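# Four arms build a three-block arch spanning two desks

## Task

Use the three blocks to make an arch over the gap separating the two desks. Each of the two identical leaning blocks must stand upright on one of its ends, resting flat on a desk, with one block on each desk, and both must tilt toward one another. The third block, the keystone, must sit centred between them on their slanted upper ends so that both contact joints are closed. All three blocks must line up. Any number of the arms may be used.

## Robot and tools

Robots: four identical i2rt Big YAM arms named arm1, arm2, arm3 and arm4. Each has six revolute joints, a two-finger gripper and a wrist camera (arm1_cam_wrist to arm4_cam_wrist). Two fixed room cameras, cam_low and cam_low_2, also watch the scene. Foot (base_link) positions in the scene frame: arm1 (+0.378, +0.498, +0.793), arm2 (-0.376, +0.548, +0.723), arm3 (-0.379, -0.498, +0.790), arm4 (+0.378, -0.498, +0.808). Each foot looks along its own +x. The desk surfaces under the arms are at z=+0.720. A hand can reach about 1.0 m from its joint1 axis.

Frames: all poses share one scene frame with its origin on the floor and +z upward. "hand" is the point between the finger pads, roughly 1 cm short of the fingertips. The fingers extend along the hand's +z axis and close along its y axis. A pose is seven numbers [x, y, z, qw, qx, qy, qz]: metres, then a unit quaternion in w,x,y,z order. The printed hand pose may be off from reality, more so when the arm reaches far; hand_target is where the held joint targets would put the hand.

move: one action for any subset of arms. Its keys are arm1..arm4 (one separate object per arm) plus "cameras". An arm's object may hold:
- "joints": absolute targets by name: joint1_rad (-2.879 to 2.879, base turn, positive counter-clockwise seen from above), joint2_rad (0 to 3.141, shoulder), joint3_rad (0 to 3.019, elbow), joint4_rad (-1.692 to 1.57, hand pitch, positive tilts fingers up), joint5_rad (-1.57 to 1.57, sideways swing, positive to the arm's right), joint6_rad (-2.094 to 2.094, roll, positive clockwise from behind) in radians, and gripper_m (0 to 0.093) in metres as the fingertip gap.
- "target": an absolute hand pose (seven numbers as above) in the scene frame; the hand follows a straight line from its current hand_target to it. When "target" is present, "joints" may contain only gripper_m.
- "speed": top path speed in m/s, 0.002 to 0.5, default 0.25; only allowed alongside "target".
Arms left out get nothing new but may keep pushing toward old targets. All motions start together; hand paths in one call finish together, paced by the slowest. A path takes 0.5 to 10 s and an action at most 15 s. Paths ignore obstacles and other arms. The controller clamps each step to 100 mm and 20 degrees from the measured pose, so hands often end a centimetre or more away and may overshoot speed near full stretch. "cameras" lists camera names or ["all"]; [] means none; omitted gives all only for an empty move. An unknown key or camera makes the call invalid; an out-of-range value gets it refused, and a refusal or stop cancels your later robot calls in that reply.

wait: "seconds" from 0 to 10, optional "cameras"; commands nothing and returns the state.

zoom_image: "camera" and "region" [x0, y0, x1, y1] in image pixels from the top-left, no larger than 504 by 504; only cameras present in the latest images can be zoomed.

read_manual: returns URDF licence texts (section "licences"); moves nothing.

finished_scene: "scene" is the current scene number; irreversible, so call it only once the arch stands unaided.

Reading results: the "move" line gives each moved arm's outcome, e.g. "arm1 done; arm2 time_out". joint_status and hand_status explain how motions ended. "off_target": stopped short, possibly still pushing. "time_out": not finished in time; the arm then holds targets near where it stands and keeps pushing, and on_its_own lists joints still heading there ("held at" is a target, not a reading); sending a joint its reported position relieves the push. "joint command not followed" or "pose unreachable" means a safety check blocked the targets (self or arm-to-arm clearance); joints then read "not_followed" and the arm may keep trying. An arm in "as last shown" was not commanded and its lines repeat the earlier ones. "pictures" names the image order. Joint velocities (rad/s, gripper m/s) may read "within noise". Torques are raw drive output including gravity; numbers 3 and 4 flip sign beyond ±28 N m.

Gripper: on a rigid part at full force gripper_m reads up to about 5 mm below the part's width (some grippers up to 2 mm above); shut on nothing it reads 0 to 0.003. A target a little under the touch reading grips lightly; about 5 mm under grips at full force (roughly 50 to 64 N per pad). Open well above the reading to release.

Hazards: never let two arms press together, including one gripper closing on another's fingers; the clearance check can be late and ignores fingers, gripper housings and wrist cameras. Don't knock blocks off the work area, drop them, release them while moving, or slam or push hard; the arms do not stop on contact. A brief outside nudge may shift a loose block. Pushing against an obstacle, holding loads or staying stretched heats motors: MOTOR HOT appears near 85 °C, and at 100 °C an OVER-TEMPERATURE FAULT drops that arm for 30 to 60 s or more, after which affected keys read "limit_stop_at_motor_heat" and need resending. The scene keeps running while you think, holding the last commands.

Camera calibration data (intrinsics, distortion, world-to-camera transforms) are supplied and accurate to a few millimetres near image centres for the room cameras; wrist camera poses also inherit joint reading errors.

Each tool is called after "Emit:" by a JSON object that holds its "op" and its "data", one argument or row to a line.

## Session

Emit:
{"op": "move", "data": {

}}

Scene clock: 0.00 s.
Joint torques (N m): no reading
Motor temperatures (°C): arm1=[27 22 21 23 23 20 19] | arm2=[26 22 25 21 22 24 22] | arm3=[29 21 22 20 20 19 21] | arm4=[27 21 24 19 21 20 23]
Heat: arm1: hottest joint1_rad 27 °C; arm2: hottest joint1_rad 26 °C; arm3: hottest joint1_rad 29 °C; arm4: hottest joint1_rad 27 °C.
Joint velocities: within noise
arm1.joint_positions: joint1_rad=+0.345 joint2_rad=+0.594 joint3_rad=+1.451 joint4_rad=-1.142 joint5_rad=-0.223 joint6_rad=-0.092 gripper_m=+0.09396
arm1.joint_status: not commanded
arm1.hand: x=+0.3091 y=+0.2772 z=+1.4129 quat_wxyz=(-0.372, -0.617, -0.506, +0.474) (m; scene frame)
arm1.hand_target: x=+0.3113 y=+0.2819 z=+1.4275 quat_wxyz=(-0.378, -0.608, -0.502, +0.486) (m; scene frame)
arm1.hand_status: not commanded
arm2.joint_positions: joint1_rad=-0.068 joint2_rad=+0.615 joint3_rad=+1.398 joint4_rad=-1.168 joint5_rad=-0.283 joint6_rad=+0.288 gripper_m=+0.09396
arm2.joint_status: not commanded
arm2.hand: x=-0.1788 y=+0.3871 z=+1.3047 quat_wxyz=(-0.558, -0.390, -0.730, +0.053) (m; scene frame)
arm2.hand_target: x=-0.1809 y=+0.3898 z=+1.3157 quat_wxyz=(-0.568, -0.385, -0.725, +0.057) (m; scene frame)
arm2.hand_status: not commanded
arm3.joint_positions: joint1_rad=+0.182 joint2_rad=+0.451 joint3_rad=+1.328 joint4_rad=-1.343 joint5_rad=-0.094 joint6_rad=+0.348 gripper_m=+0.09396
arm3.joint_status: not commanded
arm3.hand: x=-0.2874 y=-0.3491 z=+1.3304 quat_wxyz=(-0.396, +0.269, -0.807, -0.346) (m; scene frame)
arm3.hand_target: x=-0.2891 y=-0.3515 z=+1.3411 quat_wxyz=(-0.404, +0.268, -0.800, -0.352) (m; scene frame)
arm3.hand_status: not commanded
arm4.joint_positions: joint1_rad=-0.473 joint2_rad=+0.619 joint3_rad=+1.459 joint4_rad=-1.277 joint5_rad=-0.089 joint6_rad=-0.045 gripper_m=+0.09396
arm4.joint_status: not commanded
arm4.hand: x=+0.2857 y=-0.2863 z=+1.3940 quat_wxyz=(-0.288, +0.713, -0.449, -0.454) (m; scene frame)
arm4.hand_target: x=+0.2869 y=-0.2895 z=+1.4066 quat_wxyz=(-0.296, +0.707, -0.445, -0.463) (m; scene frame)
arm4.hand_status: not commanded
pictures: arm1_cam_wrist, arm2_cam_wrist, arm3_cam_wrist, arm4_cam_wrist, cam_low, cam_low_2
camera_calibration:
arm1_cam_wrist: T_world_to_cam=[[-0.979322, 0.201831, -0.0138829, 0.269089], [0.17125, 0.790489, -0.588049, 0.558543], [-0.107712, -0.578267, -0.808706, 1.45809], [0, 0, 0, 1]] pos_world=[0.324928, 0.347335, 1.51136]
arm2_cam_wrist: T_world_to_cam=[[-0.656907, -0.658749, -0.366774, 0.613599], [-0.450242, 0.732933, -0.509992, 0.312301], [0.604777, -0.16988, -0.778065, 1.30729], [0, 0, 0, 1]] pos_world=[-0.246929, 0.397394, 1.40148]
arm3_cam_wrist: T_world_to_cam=[[0.700606, -0.623994, -0.346095, 0.443699], [-0.711833, -0.577598, -0.399593, 0.128666], [0.0494399, 0.52632, -0.848848, 1.4506], [0, 0, 0, 1]] pos_world=[-0.290987, -0.412297, 1.43632]
arm4_cam_wrist: T_world_to_cam=[[0.905002, 0.425223, 0.0124736, -0.154519], [0.378225, -0.790863, -0.481125, 0.340053], [-0.194721, 0.440137, -0.876563, 1.52879], [0, 0, 0, 1]] pos_world=[0.30891, -0.338235, 1.50561]

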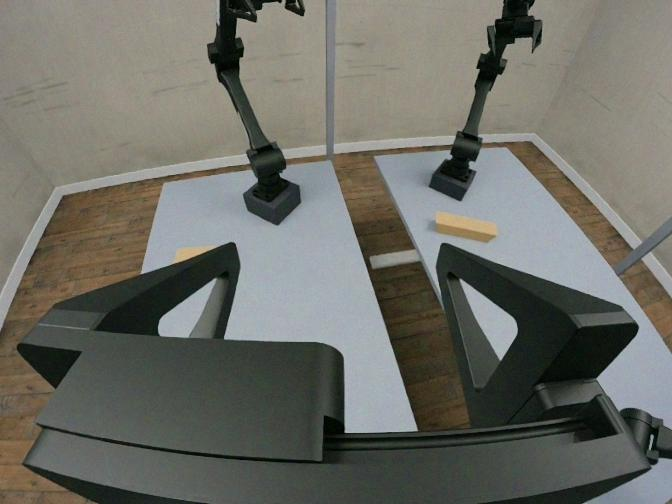

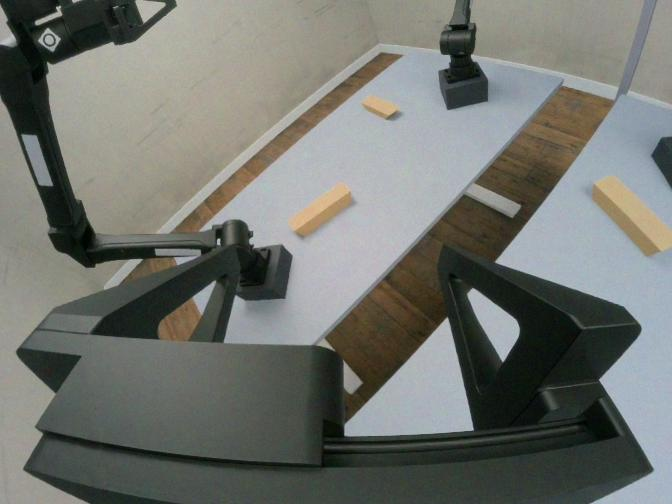

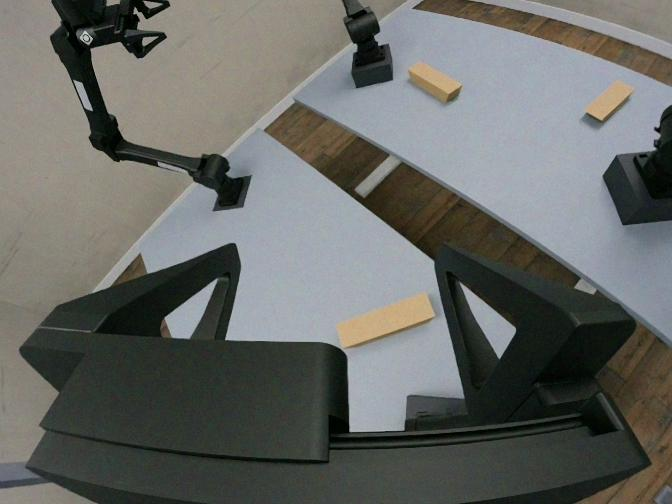

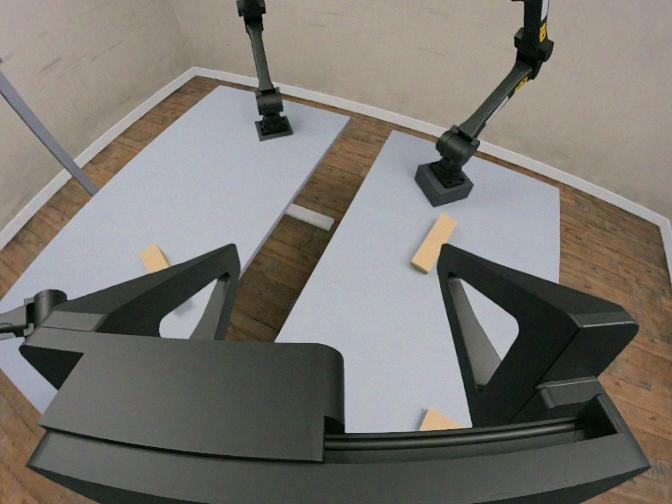

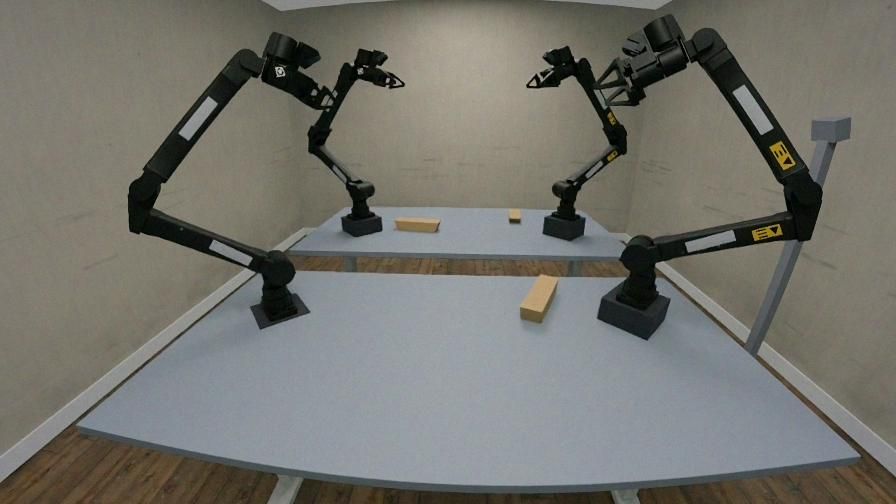

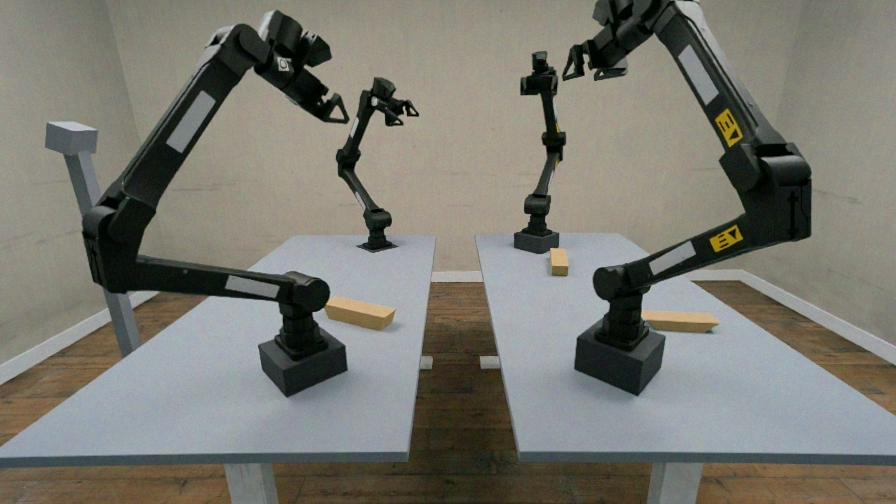

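Emit:
{"op": "zoom_image", "data": {
  "camera": "cam_low_2",
  "region": [540, 240, 740, 350]
}}

Emit:
{"op": "zoom_image", "data": {
  "camera": "cam_low_2",
  "region": [300, 280, 420, 350]
}}

Emit:
{"op": "zoom_image", "data": {
  "camera": "arm4_cam_wrist",
  "region": [120, 190, 480, 450]
}}

Emit:
{"op": "zoom_image", "data": {
  "camera": "arm3_cam_wrist",
  "region": [320, 40, 660, 370]
}}

Emit:
{"op": "zoom_image", "data": {
  "camera": "cam_low",
  "region": [380, 200, 560, 330]
}}

Scaled by 2.520 from the camera's 896x504 image, which has a finer 1280x720 frame.

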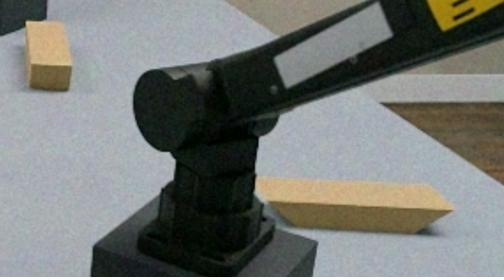

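Scaled by 4.200 from the camera's 896x504 image, which has a finer 1280x720 frame.

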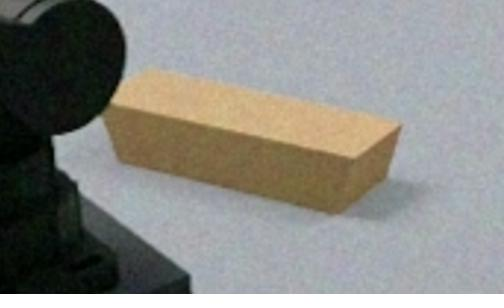

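Scaled by 1.400 from the camera's 672x504 image, which has a finer 960x720 frame.

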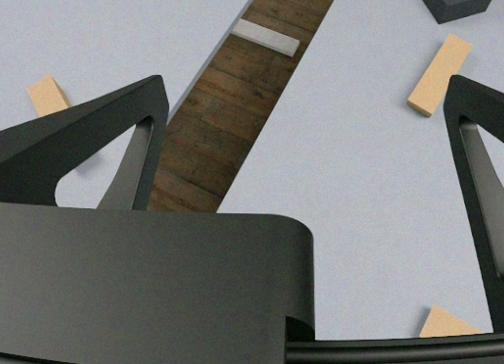

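Scaled by 1.482 from the camera's 672x504 image, which has a finer 960x720 frame.

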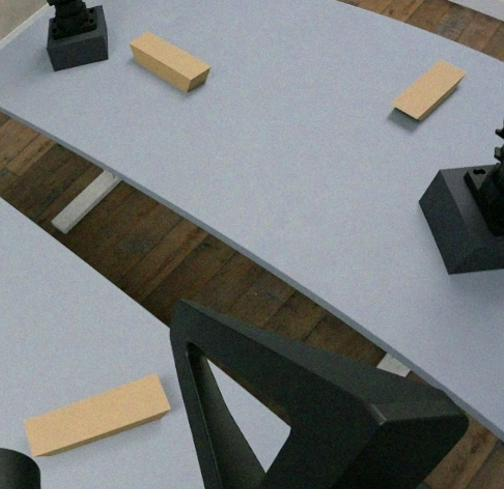

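Scaled by 2.800 from the camera's 896x504 image, which has a finer 1280x720 frame.

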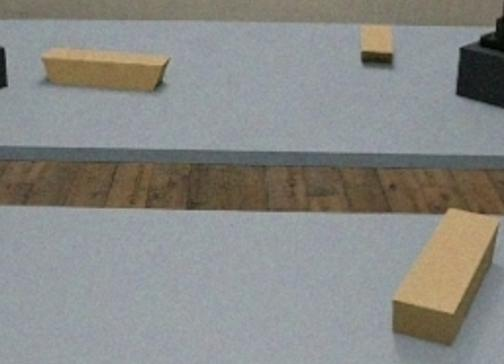

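Emit:
{"op": "move", "data": {
  "arm3": {"target": [-0.296, -0.224, 0.88, 0, 0.2207, 0.9753, 0], "speed": 0.35},
  "arm1": {"target": [0.40, 0.207, 0.88, 0, 0.7604, 0.6494, 0], "speed": 0.35},
  "arm4": {"target": [0.628, -0.291, 0.88, 0, 0.0724, 0.9974, 0], "speed": 0.35},
  "cameras": ["arm1_cam_wrist", "arm3_cam_wrist", "arm4_cam_wrist"]
}}

Scene clock: 19.83 s.
Joint torques (N m): arm1=[1.32 -4.84 9.48 0.36 -0.14 0.04] | arm2=[-1.08 3.72 10.03 1.54 -0.07 -0.1] | arm3=[-0.73 -4.13 6.99 0.02 -0.05 0.29] | arm4=[1.14 -8.76 10.48 0.91 0.15 0.14]
Motor temperatures (°C): arm1=[27 22 23 23 23 20 19] | arm2=[26 22 29 21 22 24 22] | arm3=[29 21 24 20 20 19 21] | arm4=[27 21 26 19 21 20 23]
Heat: arm1: hottest joint1_rad 27 °C; arm2: hottest joint3_rad 29 °C; arm3: hottest joint1_rad 29 °C; arm4: hottest joint1_rad 27 °C.
move: arm1 done; arm3 done; arm4 off_target
Joint velocities: within noise
arm1.joint_positions: joint1_rad=+0.863 joint2_rad=+1.204 joint3_rad=+0.733 joint4_rad=-1.103 joint5_rad=+0.004 joint6_rad=+0.223 gripper_m=+0.09396
arm1.joint_status: not commanded
arm1.hand: x=+0.3958 y=+0.2094 z=+0.8833 quat_wxyz=(+0.000, -0.760, -0.650, -0.001) (m; scene frame)
arm1.hand_target: x=+0.4008 y=+0.2075 z=+0.8814 quat_wxyz=(-0.002, -0.758, -0.652, -0.001) (m; scene frame)
arm1.hand_status: done (0.006 m and 0.1 deg from the pose sent, 0.545 m and 74.2 deg at the start)
arm2: as last shown
arm3.joint_positions: joint1_rad=+0.545 joint2_rad=+1.181 joint3_rad=+0.733 joint4_rad=-1.118 joint5_rad=+0.004 joint6_rad=+1.709 gripper_m=+0.09396
arm3.joint_status: not commanded
arm3.hand: x=-0.3004 y=-0.2230 z=+0.8853 quat_wxyz=(-0.002, -0.204, -0.979, -0.002) (m; scene frame)
arm3.hand_target: x=-0.2970 y=-0.2241 z=+0.8813 quat_wxyz=(+0.000, -0.217, -0.976, -0.001) (m; scene frame)
arm3.hand_status: done (0.007 m and 2.0 deg from the pose sent, 0.468 m and 86.6 deg at the start)
arm4.joint_positions: joint1_rad=-1.689 joint2_rad=+1.319 joint3_rad=+0.745 joint4_rad=-1.056 joint5_rad=-0.012 joint6_rad=+0.817 gripper_m=+0.09397
arm4.joint_status: not commanded
arm4.hand: x=+0.6057 y=-0.3037 z=+0.8697 quat_wxyz=(+0.025, -0.059, -0.998, +0.016) (m; scene frame)
arm4.hand_target: x=+0.6254 y=-0.2915 z=+0.8815 quat_wxyz=(+0.005, -0.070, -0.998, -0.001) (m; scene frame)
arm4.hand_status: off_target (0.028 m and 3.8 deg from the pose sent, 0.618 m and 133.3 deg at the start)
pictures: arm1_cam_wrist, arm3_cam_wrist, arm4_cam_wrist
camera_calibration:
arm1_cam_wrist: T_world_to_cam=[[-0.982484, 0.185411, -0.0186503, 0.369222], [0.134421, 0.774471, 0.618163, -0.761594], [0.129058, 0.604829, -0.785828, 0.638237], [0, 0, 0, 1]] pos_world=[0.382759, 0.135351, 0.979221]
arm3_cam_wrist: T_world_to_cam=[[-0.404764, -0.914406, 0.00527414, -0.330387], [-0.739159, 0.330575, 0.586825, -0.6646], [-0.53834, 0.233627, -0.809697, 0.730542], [0, 0, 0, 1]] pos_world=[-0.231694, -0.253082, 0.983263]
arm4_cam_wrist: T_world_to_cam=[[-0.109923, -0.993025, 0.0426479, -0.272352], [-0.768844, 0.112144, 0.629526, -0.0439281], [-0.629918, 0.0364097, -0.775808, 1.19257], [0, 0, 0, 1]] pos_world=[0.687508, -0.308947, 0.964473]

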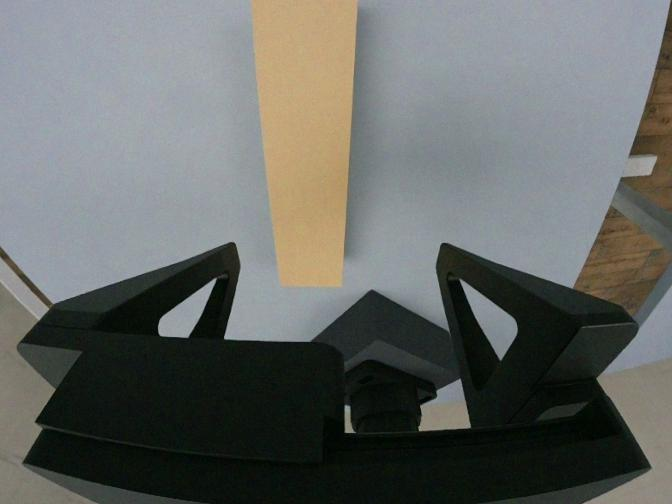

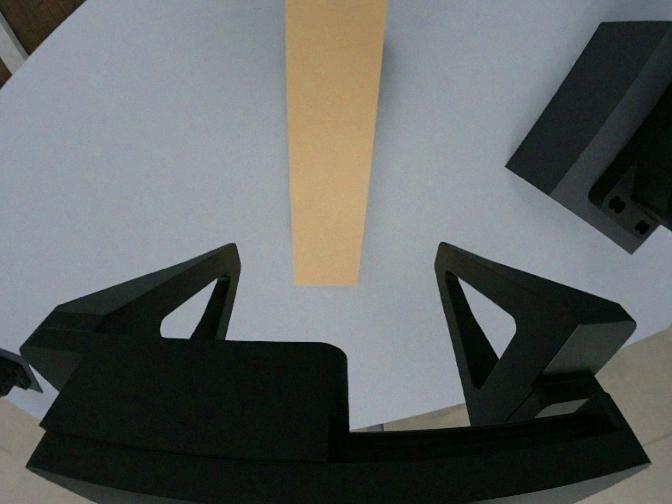

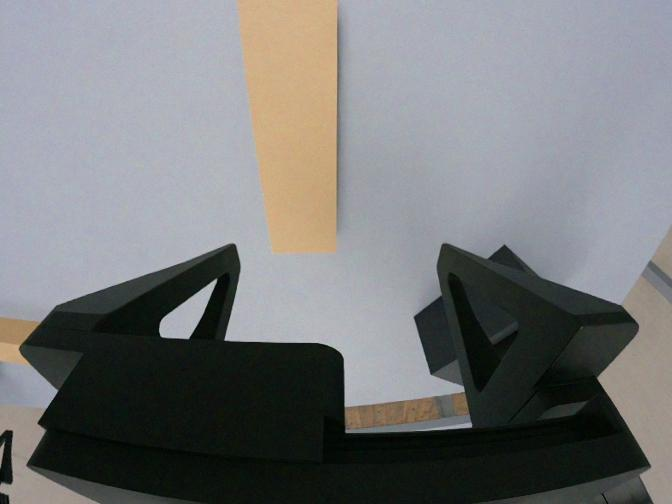

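Emit:
{"op": "move", "data": {
  "arm3": {"target": [-0.2976, -0.2162, 0.805, 0, 0.2241, 0.9746, 0], "speed": 0.2},
  "arm1": {"target": [0.4225, 0.2125, 0.81, 0, 0.7700, 0.6381, 0], "speed": 0.2},
  "arm4": {"target": [0.632, -0.265, 0.805, 0, 0.0663, 0.9978, 0], "speed": 0.2},
  "cameras": ["arm1_cam_wrist", "arm3_cam_wrist", "arm4_cam_wrist", "cam_low", "cam_low_2"]
}}

Scene clock: 33.07 s.
Joint torques (N m): arm1=[1.14 -5.01 7.88 0.39 0.03 0.03] | arm2=[-1.08 3.72 10.03 1.59 -0.07 -0.08] | arm3=[0.26 -5.25 5.91 0.09 -0.01 0.27] | arm4=[2.67 -10.23 6.8 1.02 0.17 0.13]
Motor temperatures (°C): arm1=[27 22 24 23 23 20 19] | arm2=[26 22 31 22 22 24 22] | arm3=[29 21 25 20 20 19 21] | arm4=[26 22 28 19 21 20 23]
Heat: arm1: hottest joint1_rad 27 °C; arm2: hottest joint3_rad 31 °C; arm3: hottest joint1_rad 29 °C; arm4: hottest joint3_rad 28 °C.
move: arm1 done; arm3 done; arm4 done
Joint velocities: within noise
arm1.joint_positions: joint1_rad=+0.942 joint2_rad=+1.335 joint3_rad=+0.622 joint4_rad=-0.861 joint5_rad=+0.004 joint6_rad=+0.336 gripper_m=+0.09396
arm1.joint_status: not commanded
arm1.hand: x=+0.4186 y=+0.2129 z=+0.8131 quat_wxyz=(+0.000, -0.771, -0.637, +0.000) (m; scene frame)
arm1.hand_target: x=+0.4224 y=+0.2127 z=+0.8100 quat_wxyz=(+0.000, -0.770, -0.638, +0.000) (m; scene frame)
arm1.hand_status: done (0.005 m and 0.2 deg from the pose sent, 0.078 m and 1.8 deg at the start)
arm2: as last shown
arm3.joint_positions: joint1_rad=+0.545 joint2_rad=+1.347 joint3_rad=+0.634 joint4_rad=-0.852 joint5_rad=+0.004 joint6_rad=+1.732 gripper_m=+0.09396
arm3.joint_status: not commanded
arm3.hand: x=-0.2982 y=-0.2149 z=+0.8094 quat_wxyz=(-0.002, -0.215, -0.977, -0.003) (m; scene frame)
arm3.hand_target: x=-0.2976 y=-0.2162 z=+0.8051 quat_wxyz=(+0.000, -0.224, -0.975, +0.000) (m; scene frame)
arm3.hand_status: done (0.005 m and 1.1 deg from the pose sent, 0.081 m and 2.4 deg at the start)
arm4.joint_positions: joint1_rad=-1.656 joint2_rad=+1.518 joint3_rad=+0.740 joint4_rad=-0.806 joint5_rad=-0.003 joint6_rad=+0.862 gripper_m=+0.09397
arm4.joint_status: not commanded
arm4.hand: x=+0.6294 y=-0.2715 z=+0.8065 quat_wxyz=(+0.005, -0.065, -0.998, +0.004) (m; scene frame)
arm4.hand_target: x=+0.6318 y=-0.2652 z=+0.8051 quat_wxyz=(+0.000, -0.066, -0.998, +0.000) (m; scene frame)
arm4.hand_status: done (0.007 m and 0.8 deg from the pose sent, 0.080 m and 3.5 deg at the start)
pictures: arm1_cam_wrist, arm3_cam_wrist, arm4_cam_wrist, cam_low, cam_low_2
camera_calibration:
arm1_cam_wrist: T_world_to_cam=[[-0.975398, 0.219659, -0.0186622, 0.379315], [0.161548, 0.769819, 0.61748, -0.733829], [0.150002, 0.599274, -0.786365, 0.570875], [0, 0, 0, 1]] pos_world=[0.4029, 0.139485, 0.90912]
arm3_cam_wrist: T_world_to_cam=[[-0.425672, -0.904869, 0.00380703, -0.324678], [-0.731572, 0.346619, 0.587076, -0.615665], [-0.532547, 0.247117, -0.809523, 0.672847], [0, 0, 0, 1]] pos_world=[-0.230287, -0.246662, 0.907363]
arm4_cam_wrist: T_world_to_cam=[[-0.122728, -0.992304, 0.0164298, -0.205697], [-0.792871, 0.107992, 0.599745, 0.0484854], [-0.596904, 0.0605785, -0.800023, 1.16263], [0, 0, 0, 1]] pos_world=[0.707177, -0.27978, 0.904432]

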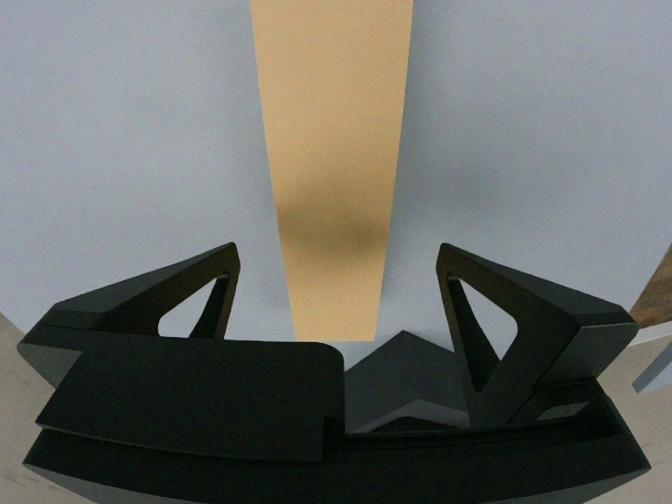

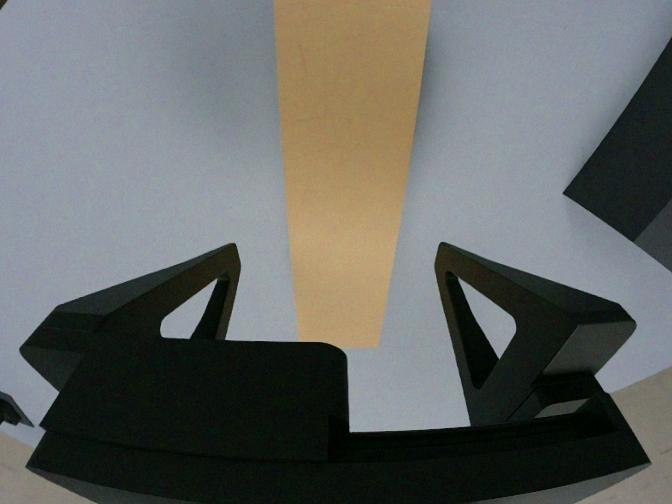

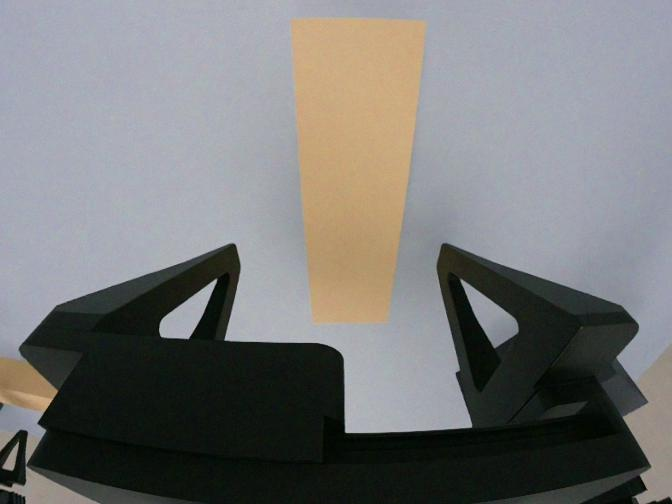

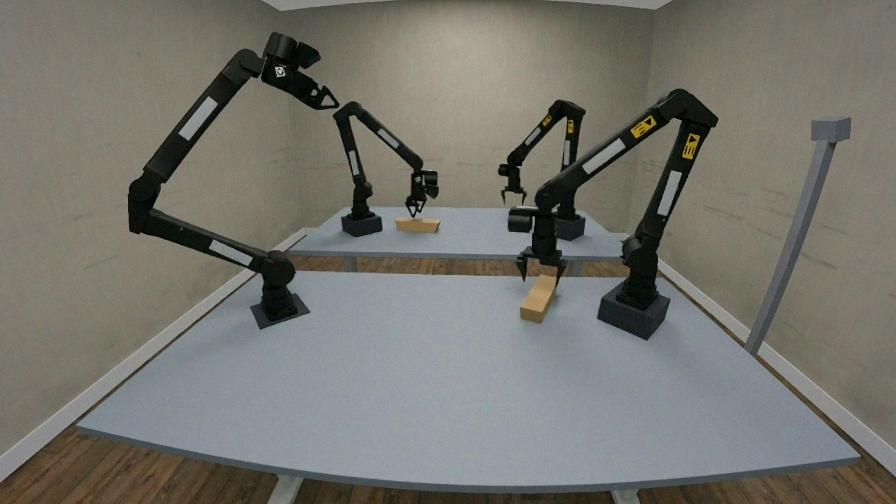

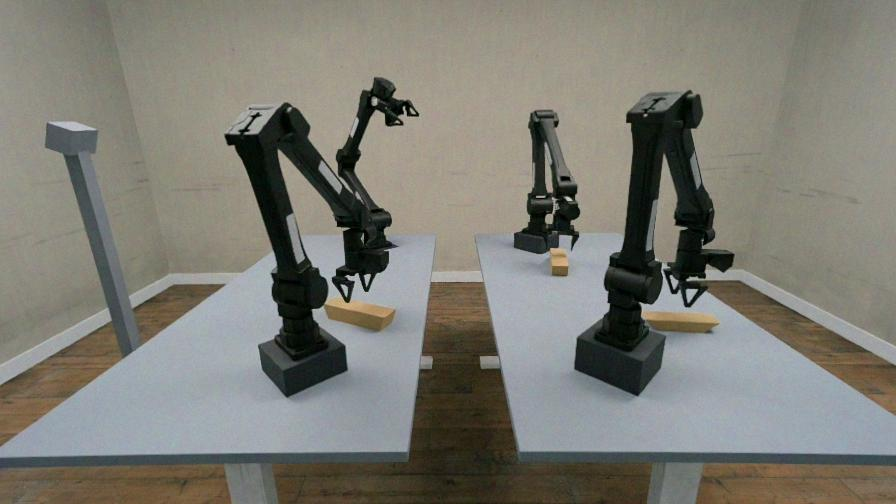

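Emit:
{"op": "move", "data": {
  "arm3": {"target": [-0.2988, -0.2185, 0.747, 0, 0.2241, 0.9746, 0], "speed": 0.15},
  "arm1": {"target": [0.4225, 0.2125, 0.754, 0, 0.7700, 0.6381, 0], "speed": 0.15},
  "arm4": {"target": [0.6245, -0.2735, 0.742, 0, 0.0663, 0.9978, 0], "speed": 0.15}
}}

Emit:
{"op": "move", "data": {
  "arm3": {"joints": {"gripper_m": 0.066}},
  "arm1": {"joints": {"gripper_m": 0.066}},
  "arm4": {"joints": {"gripper_m": 0.066}},
  "cameras": ["arm1_cam_wrist", "arm3_cam_wrist", "arm4_cam_wrist"]
}}

Emit:
{"op": "move", "data": {
  "arm3": {"joints": {"gripper_m": 0.050}},
  "arm1": {"joints": {"gripper_m": 0.050}},
  "arm4": {"joints": {"gripper_m": 0.050}},
  "cameras": ["arm1_cam_wrist", "arm3_cam_wrist", "arm4_cam_wrist"]
}}

Scene clock: 40.87 s.
Joint torques (N m): arm1=[1.2 -5.77 6.23 0.42 0.02 0.02] | arm2=[-0.97 3.72 9.98 1.46 -0.08 -0.07] | arm3=[0.44 -6.48 4.67 0.09 -0.03 0.26] | arm4=[2.37 -10.75 5.33 1.02 0.15 0.1]
Motor temperatures (°C): arm1=[27 22 25 23 23 20 19] | arm2=[26 22 32 22 22 24 22] | arm3=[29 21 25 20 20 19 21] | arm4=[26 22 28 19 21 20 23]
Heat: arm1: hottest joint1_rad 27 °C; arm2: hottest joint3_rad 32 °C; arm3: hottest joint1_rad 29 °C; arm4: hottest joint3_rad 28 °C.
move: arm1 done; arm3 done; arm4 done
Joint velocities: within noise
arm1.joint_positions: joint1_rad=+0.942 joint2_rad=+1.489 joint3_rad=+0.567 joint4_rad=-0.649 joint5_rad=+0.004 joint6_rad=+0.336 gripper_m=+0.09396
arm1.joint_status: not commanded
arm1.hand: x=+0.4191 y=+0.2115 z=+0.7573 quat_wxyz=(-0.001, -0.771, -0.637, +0.000) (m; scene frame)
arm1.hand_target: x=+0.4224 y=+0.2125 z=+0.7541 quat_wxyz=(+0.000, -0.770, -0.638, +0.000) (m; scene frame)
arm1.hand_status: done (0.005 m and 0.3 deg from the pose sent, 0.059 m and 0.2 deg at the start)
arm2: as last shown
arm3.joint_positions: joint1_rad=+0.545 joint2_rad=+1.501 joint3_rad=+0.572 joint4_rad=-0.636 joint5_rad=+0.004 joint6_rad=+1.733 gripper_m=+0.09396
arm3.joint_status: not commanded
arm3.hand: x=-0.2987 y=-0.2162 z=+0.7514 quat_wxyz=(-0.002, -0.216, -0.976, -0.003) (m; scene frame)
arm3.hand_target: x=-0.2988 y=-0.2186 z=+0.7472 quat_wxyz=(+0.000, -0.224, -0.975, +0.000) (m; scene frame)
arm3.hand_status: done (0.005 m and 1.0 deg from the pose sent, 0.063 m and 1.1 deg at the start)
arm4.joint_positions: joint1_rad=-1.656 joint2_rad=+1.658 joint3_rad=+0.666 joint4_rad=-0.588 joint5_rad=-0.003 joint6_rad=+0.863 gripper_m=+0.09397
arm4.joint_status: not commanded
arm4.hand: x=+0.6223 y=-0.2779 z=+0.7444 quat_wxyz=(+0.004, -0.065, -0.998, +0.002) (m; scene frame)
arm4.hand_target: x=+0.6245 y=-0.2734 z=+0.7421 quat_wxyz=(+0.000, -0.067, -0.998, +0.000) (m; scene frame)
arm4.hand_status: done (0.005 m and 0.5 deg from the pose sent, 0.065 m and 0.8 deg at the start)
camera_calibration:
arm1_cam_wrist: T_world_to_cam=[[-0.975403, 0.219577, -0.0193422, 0.379643], [0.161336, 0.770959, 0.616111, -0.697415], [0.150196, 0.597836, -0.787422, 0.5288], [0, 0, 0, 1]] pos_world=[0.4034, 0.138182, 0.853417]
arm2_cam_wrist: T_world_to_cam=[[-0.656907, -0.658749, -0.366774, 0.613599], [-0.450242, 0.732933, -0.509992, 0.312301], [0.604777, -0.16988, -0.778065, 1.30729], [0, 0, 0, 1]] pos_world=[-0.246929, 0.397394, 1.40148]
arm3_cam_wrist: T_world_to_cam=[[-0.42704, -0.904224, 0.00384505, -0.326214], [-0.731008, 0.347732, 0.58712, -0.581091], [-0.532225, 0.247913, -0.809491, 0.626244], [0, 0, 0, 1]] pos_world=[-0.230786, -0.248161, 0.849363]
arm4_cam_wrist: T_world_to_cam=[[-0.124243, -0.992159, 0.0135831, -0.20874], [-0.794418, 0.107665, 0.597753, 0.083129], [-0.594528, 0.0634762, -0.801565, 1.10957], [0, 0, 0, 1]] pos_world=[0.699775, -0.286484, 0.842537]

Scene clock: 41.47 s.
Joint torques (N m): arm1=[1.03 -5.66 6.22 0.38 0.01 0.02] | arm2=[-0.85 3.49 10.06 1.54 -0.08 -0.08] | arm3=[0.56 -6.48 5.05 -0.01 -0.01 0.27] | arm4=[2.32 -10.64 5.33 0.99 0.15 0.1]
Motor temperatures (°C): arm1=[26 22 25 23 23 20 19] | arm2=[26 22 32 22 22 24 22] | arm3=[29 21 25 20 20 19 21] | arm4=[26 22 28 19 21 20 23]
Heat: arm1: hottest joint1_rad 26 °C; arm2: hottest joint3_rad 32 °C; arm3: hottest joint1_rad 29 °C; arm4: hottest joint3_rad 28 °C.
move: arm1 done; arm3 done; arm4 done
Joint velocities: within noise
arm1.joint_positions: joint1_rad=+0.942 joint2_rad=+1.489 joint3_rad=+0.567 joint4_rad=-0.649 joint5_rad=+0.004 joint6_rad=+0.336 gripper_m=+0.06622
arm1.joint_status: all done
arm1.hand: x=+0.4191 y=+0.2115 z=+0.7573 quat_wxyz=(-0.001, -0.771, -0.637, +0.000) (m; scene frame)
arm1.hand_target: x=+0.4224 y=+0.2125 z=+0.7541 quat_wxyz=(+0.000, -0.770, -0.638, +0.000) (m; scene frame)
arm1.hand_status: not commanded
arm2: as last shown
arm3.joint_positions: joint1_rad=+0.545 joint2_rad=+1.502 joint3_rad=+0.564 joint4_rad=-0.636 joint5_rad=+0.003 joint6_rad=+1.741 gripper_m=+0.06621
arm3.joint_status: all done
arm3.hand: x=-0.3001 y=-0.2205 z=+0.7493 quat_wxyz=(-0.001, -0.219, -0.976, +0.002) (m; scene frame)
arm3.hand_target: x=-0.2991 y=-0.2187 z=+0.7471 quat_wxyz=(+0.001, -0.227, -0.974, +0.000) (m; scene frame)
arm3.hand_status: not commanded
arm4.joint_positions: joint1_rad=-1.656 joint2_rad=+1.658 joint3_rad=+0.666 joint4_rad=-0.588 joint5_rad=-0.003 joint6_rad=+0.863 gripper_m=+0.06623
arm4.joint_status: all done
arm4.hand: x=+0.6223 y=-0.2779 z=+0.7444 quat_wxyz=(+0.004, -0.065, -0.998, +0.002) (m; scene frame)
arm4.hand_target: x=+0.6245 y=-0.2735 z=+0.7421 quat_wxyz=(+0.000, -0.067, -0.998, +0.000) (m; scene frame)
arm4.hand_status: not commanded
pictures: arm1_cam_wrist, arm3_cam_wrist, arm4_cam_wrist
camera_calibration:
arm1_cam_wrist: T_world_to_cam=[[-0.975403, 0.219577, -0.0193422, 0.379643], [0.161336, 0.770959, 0.616111, -0.697415], [0.150196, 0.597836, -0.787422, 0.5288], [0, 0, 0, 1]] pos_world=[0.4034, 0.138182, 0.853417]
arm3_cam_wrist: T_world_to_cam=[[-0.43394, -0.900846, 0.0131654, -0.338923], [-0.72599, 0.35829, 0.586997, -0.575465], [-0.533511, 0.245164, -0.809482, 0.623739], [0, 0, 0, 1]] pos_world=[-0.232083, -0.252052, 0.847164]
arm4_cam_wrist: T_world_to_cam=[[-0.124243, -0.992159, 0.0135831, -0.20874], [-0.794418, 0.107665, 0.597753, 0.083129], [-0.594528, 0.0634762, -0.801565, 1.10957], [0, 0, 0, 1]] pos_world=[0.699775, -0.286484, 0.842537]

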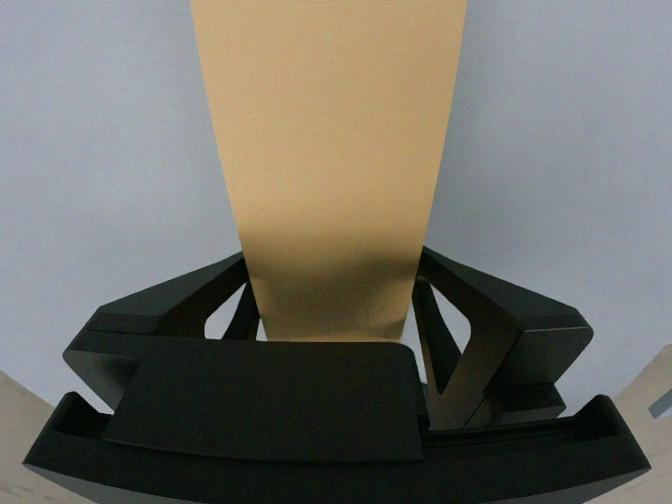

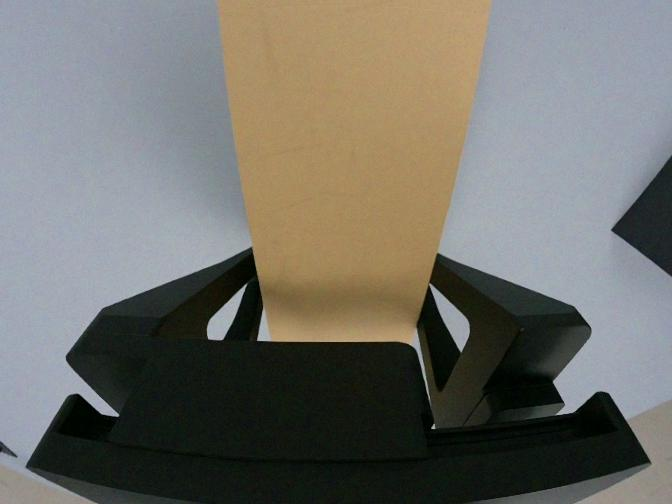

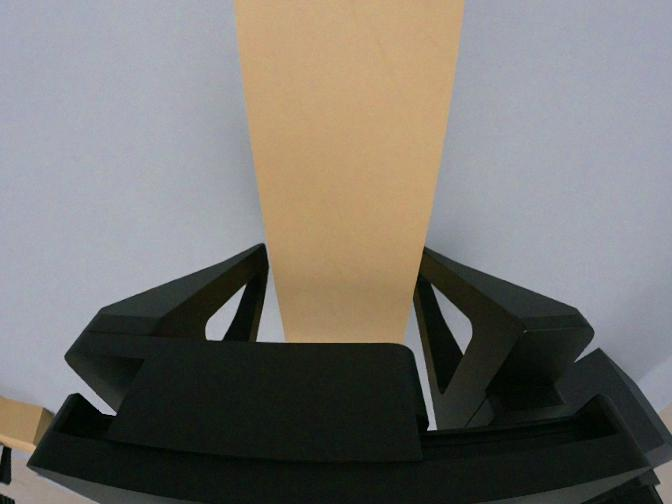

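Scene clock: 41.93 s.
Joint torques (N m): arm1=[1.08 -5.66 6.24 0.32 0.07 0.02] | arm2=[-1.03 3.55 9.94 1.55 -0.07 -0.1] | arm3=[0.62 -6.01 5.03 -0.1 0.02 0.26] | arm4=[2.37 -10.7 5.33 0.98 0.09 0.1]
Motor temperatures (°C): arm1=[26 22 25 23 23 20 19] | arm2=[26 22 32 22 22 24 22] | arm3=[29 21 25 20 20 19 21] | arm4=[26 22 28 19 21 20 23]
Heat: arm1: hottest joint1_rad 26 °C; arm2: hottest joint3_rad 32 °C; arm3: hottest joint1_rad 29 °C; arm4: hottest joint3_rad 28 °C.
move: arm1 off_target; arm3 off_target; arm4 off_target
Joint velocities: within noise
arm1.joint_positions: joint1_rad=+0.942 joint2_rad=+1.489 joint3_rad=+0.567 joint4_rad=-0.648 joint5_rad=+0.001 joint6_rad=+0.336 gripper_m=+0.05906
arm1.joint_status: gripper_m off_target (ended at +0.05909, target +0.05000)
arm1.hand: x=+0.4196 y=+0.2112 z=+0.7573 quat_wxyz=(-0.002, -0.771, -0.637, -0.001) (m; scene frame)
arm1.hand_target: x=+0.4227 y=+0.2125 z=+0.7541 quat_wxyz=(+0.000, -0.770, -0.638, -0.001) (m; scene frame)
arm1.hand_status: not commanded
arm2: as last shown
arm3.joint_positions: joint1_rad=+0.545 joint2_rad=+1.502 joint3_rad=+0.564 joint4_rad=-0.636 joint5_rad=+0.003 joint6_rad=+1.741 gripper_m=+0.06104
arm3.joint_status: gripper_m off_target (ended at +0.06107, target +0.05000)
arm3.hand: x=-0.3001 y=-0.2205 z=+0.7493 quat_wxyz=(-0.001, -0.219, -0.976, +0.002) (m; scene frame)
arm3.hand_target: x=-0.2990 y=-0.2187 z=+0.7472 quat_wxyz=(+0.000, -0.226, -0.974, +0.000) (m; scene frame)
arm3.hand_status: not commanded
arm4.joint_positions: joint1_rad=-1.656 joint2_rad=+1.658 joint3_rad=+0.666 joint4_rad=-0.588 joint5_rad=-0.001 joint6_rad=+0.863 gripper_m=+0.05868
arm4.joint_status: gripper_m off_target (ended at +0.05871, target +0.05000)
arm4.hand: x=+0.6225 y=-0.2781 z=+0.7444 quat_wxyz=(+0.003, -0.065, -0.998, +0.003) (m; scene frame)
arm4.hand_target: x=+0.6245 y=-0.2735 z=+0.7421 quat_wxyz=(+0.000, -0.067, -0.998, +0.000) (m; scene frame)
arm4.hand_status: not commanded
pictures: arm1_cam_wrist, arm3_cam_wrist, arm4_cam_wrist
camera_calibration:
arm1_cam_wrist: T_world_to_cam=[[-0.975341, 0.219533, -0.0227205, 0.382827], [0.159334, 0.771623, 0.6158, -0.696402], [0.15272, 0.596995, -0.787575, 0.528039], [0, 0, 0, 1]] pos_world=[0.403705, 0.13808, 0.853413]
arm3_cam_wrist: T_world_to_cam=[[-0.43394, -0.900846, 0.0131654, -0.338923], [-0.72599, 0.35829, 0.586997, -0.575465], [-0.533511, 0.245164, -0.809482, 0.623739], [0, 0, 0, 1]] pos_world=[-0.232083, -0.252052, 0.847164]
arm4_cam_wrist: T_world_to_cam=[[-0.124291, -0.992139, 0.0145894, -0.209636], [-0.795017, 0.108373, 0.596827, 0.084561], [-0.593716, 0.0625813, -0.802237, 1.10946], [0, 0, 0, 1]] pos_world=[0.699874, -0.286583, 0.842637]

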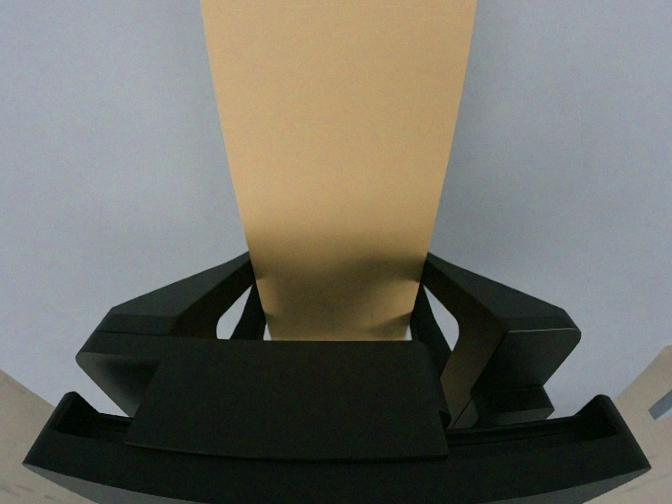

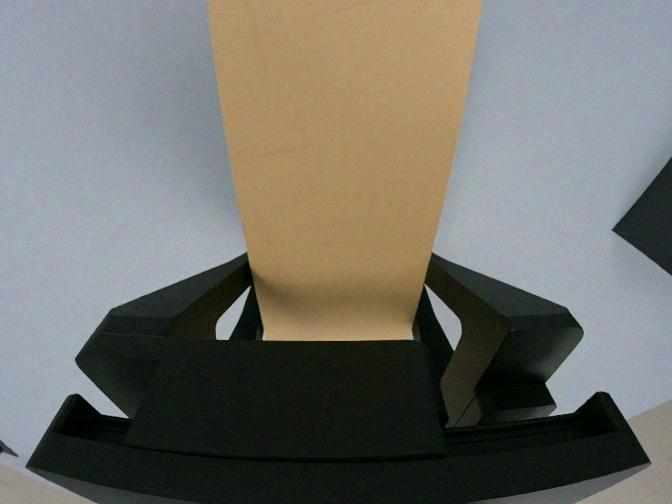

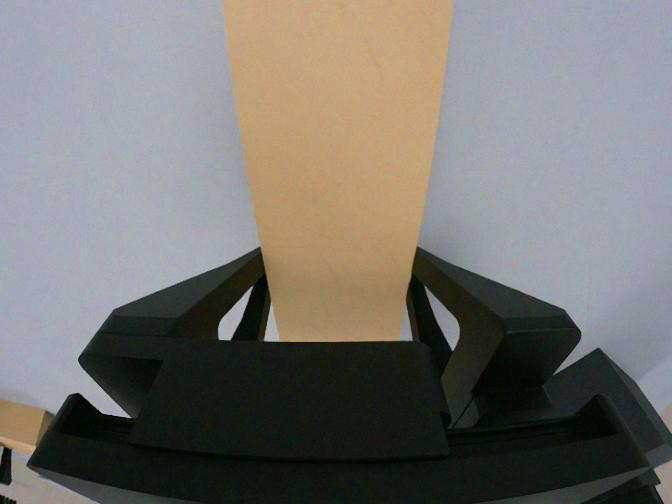

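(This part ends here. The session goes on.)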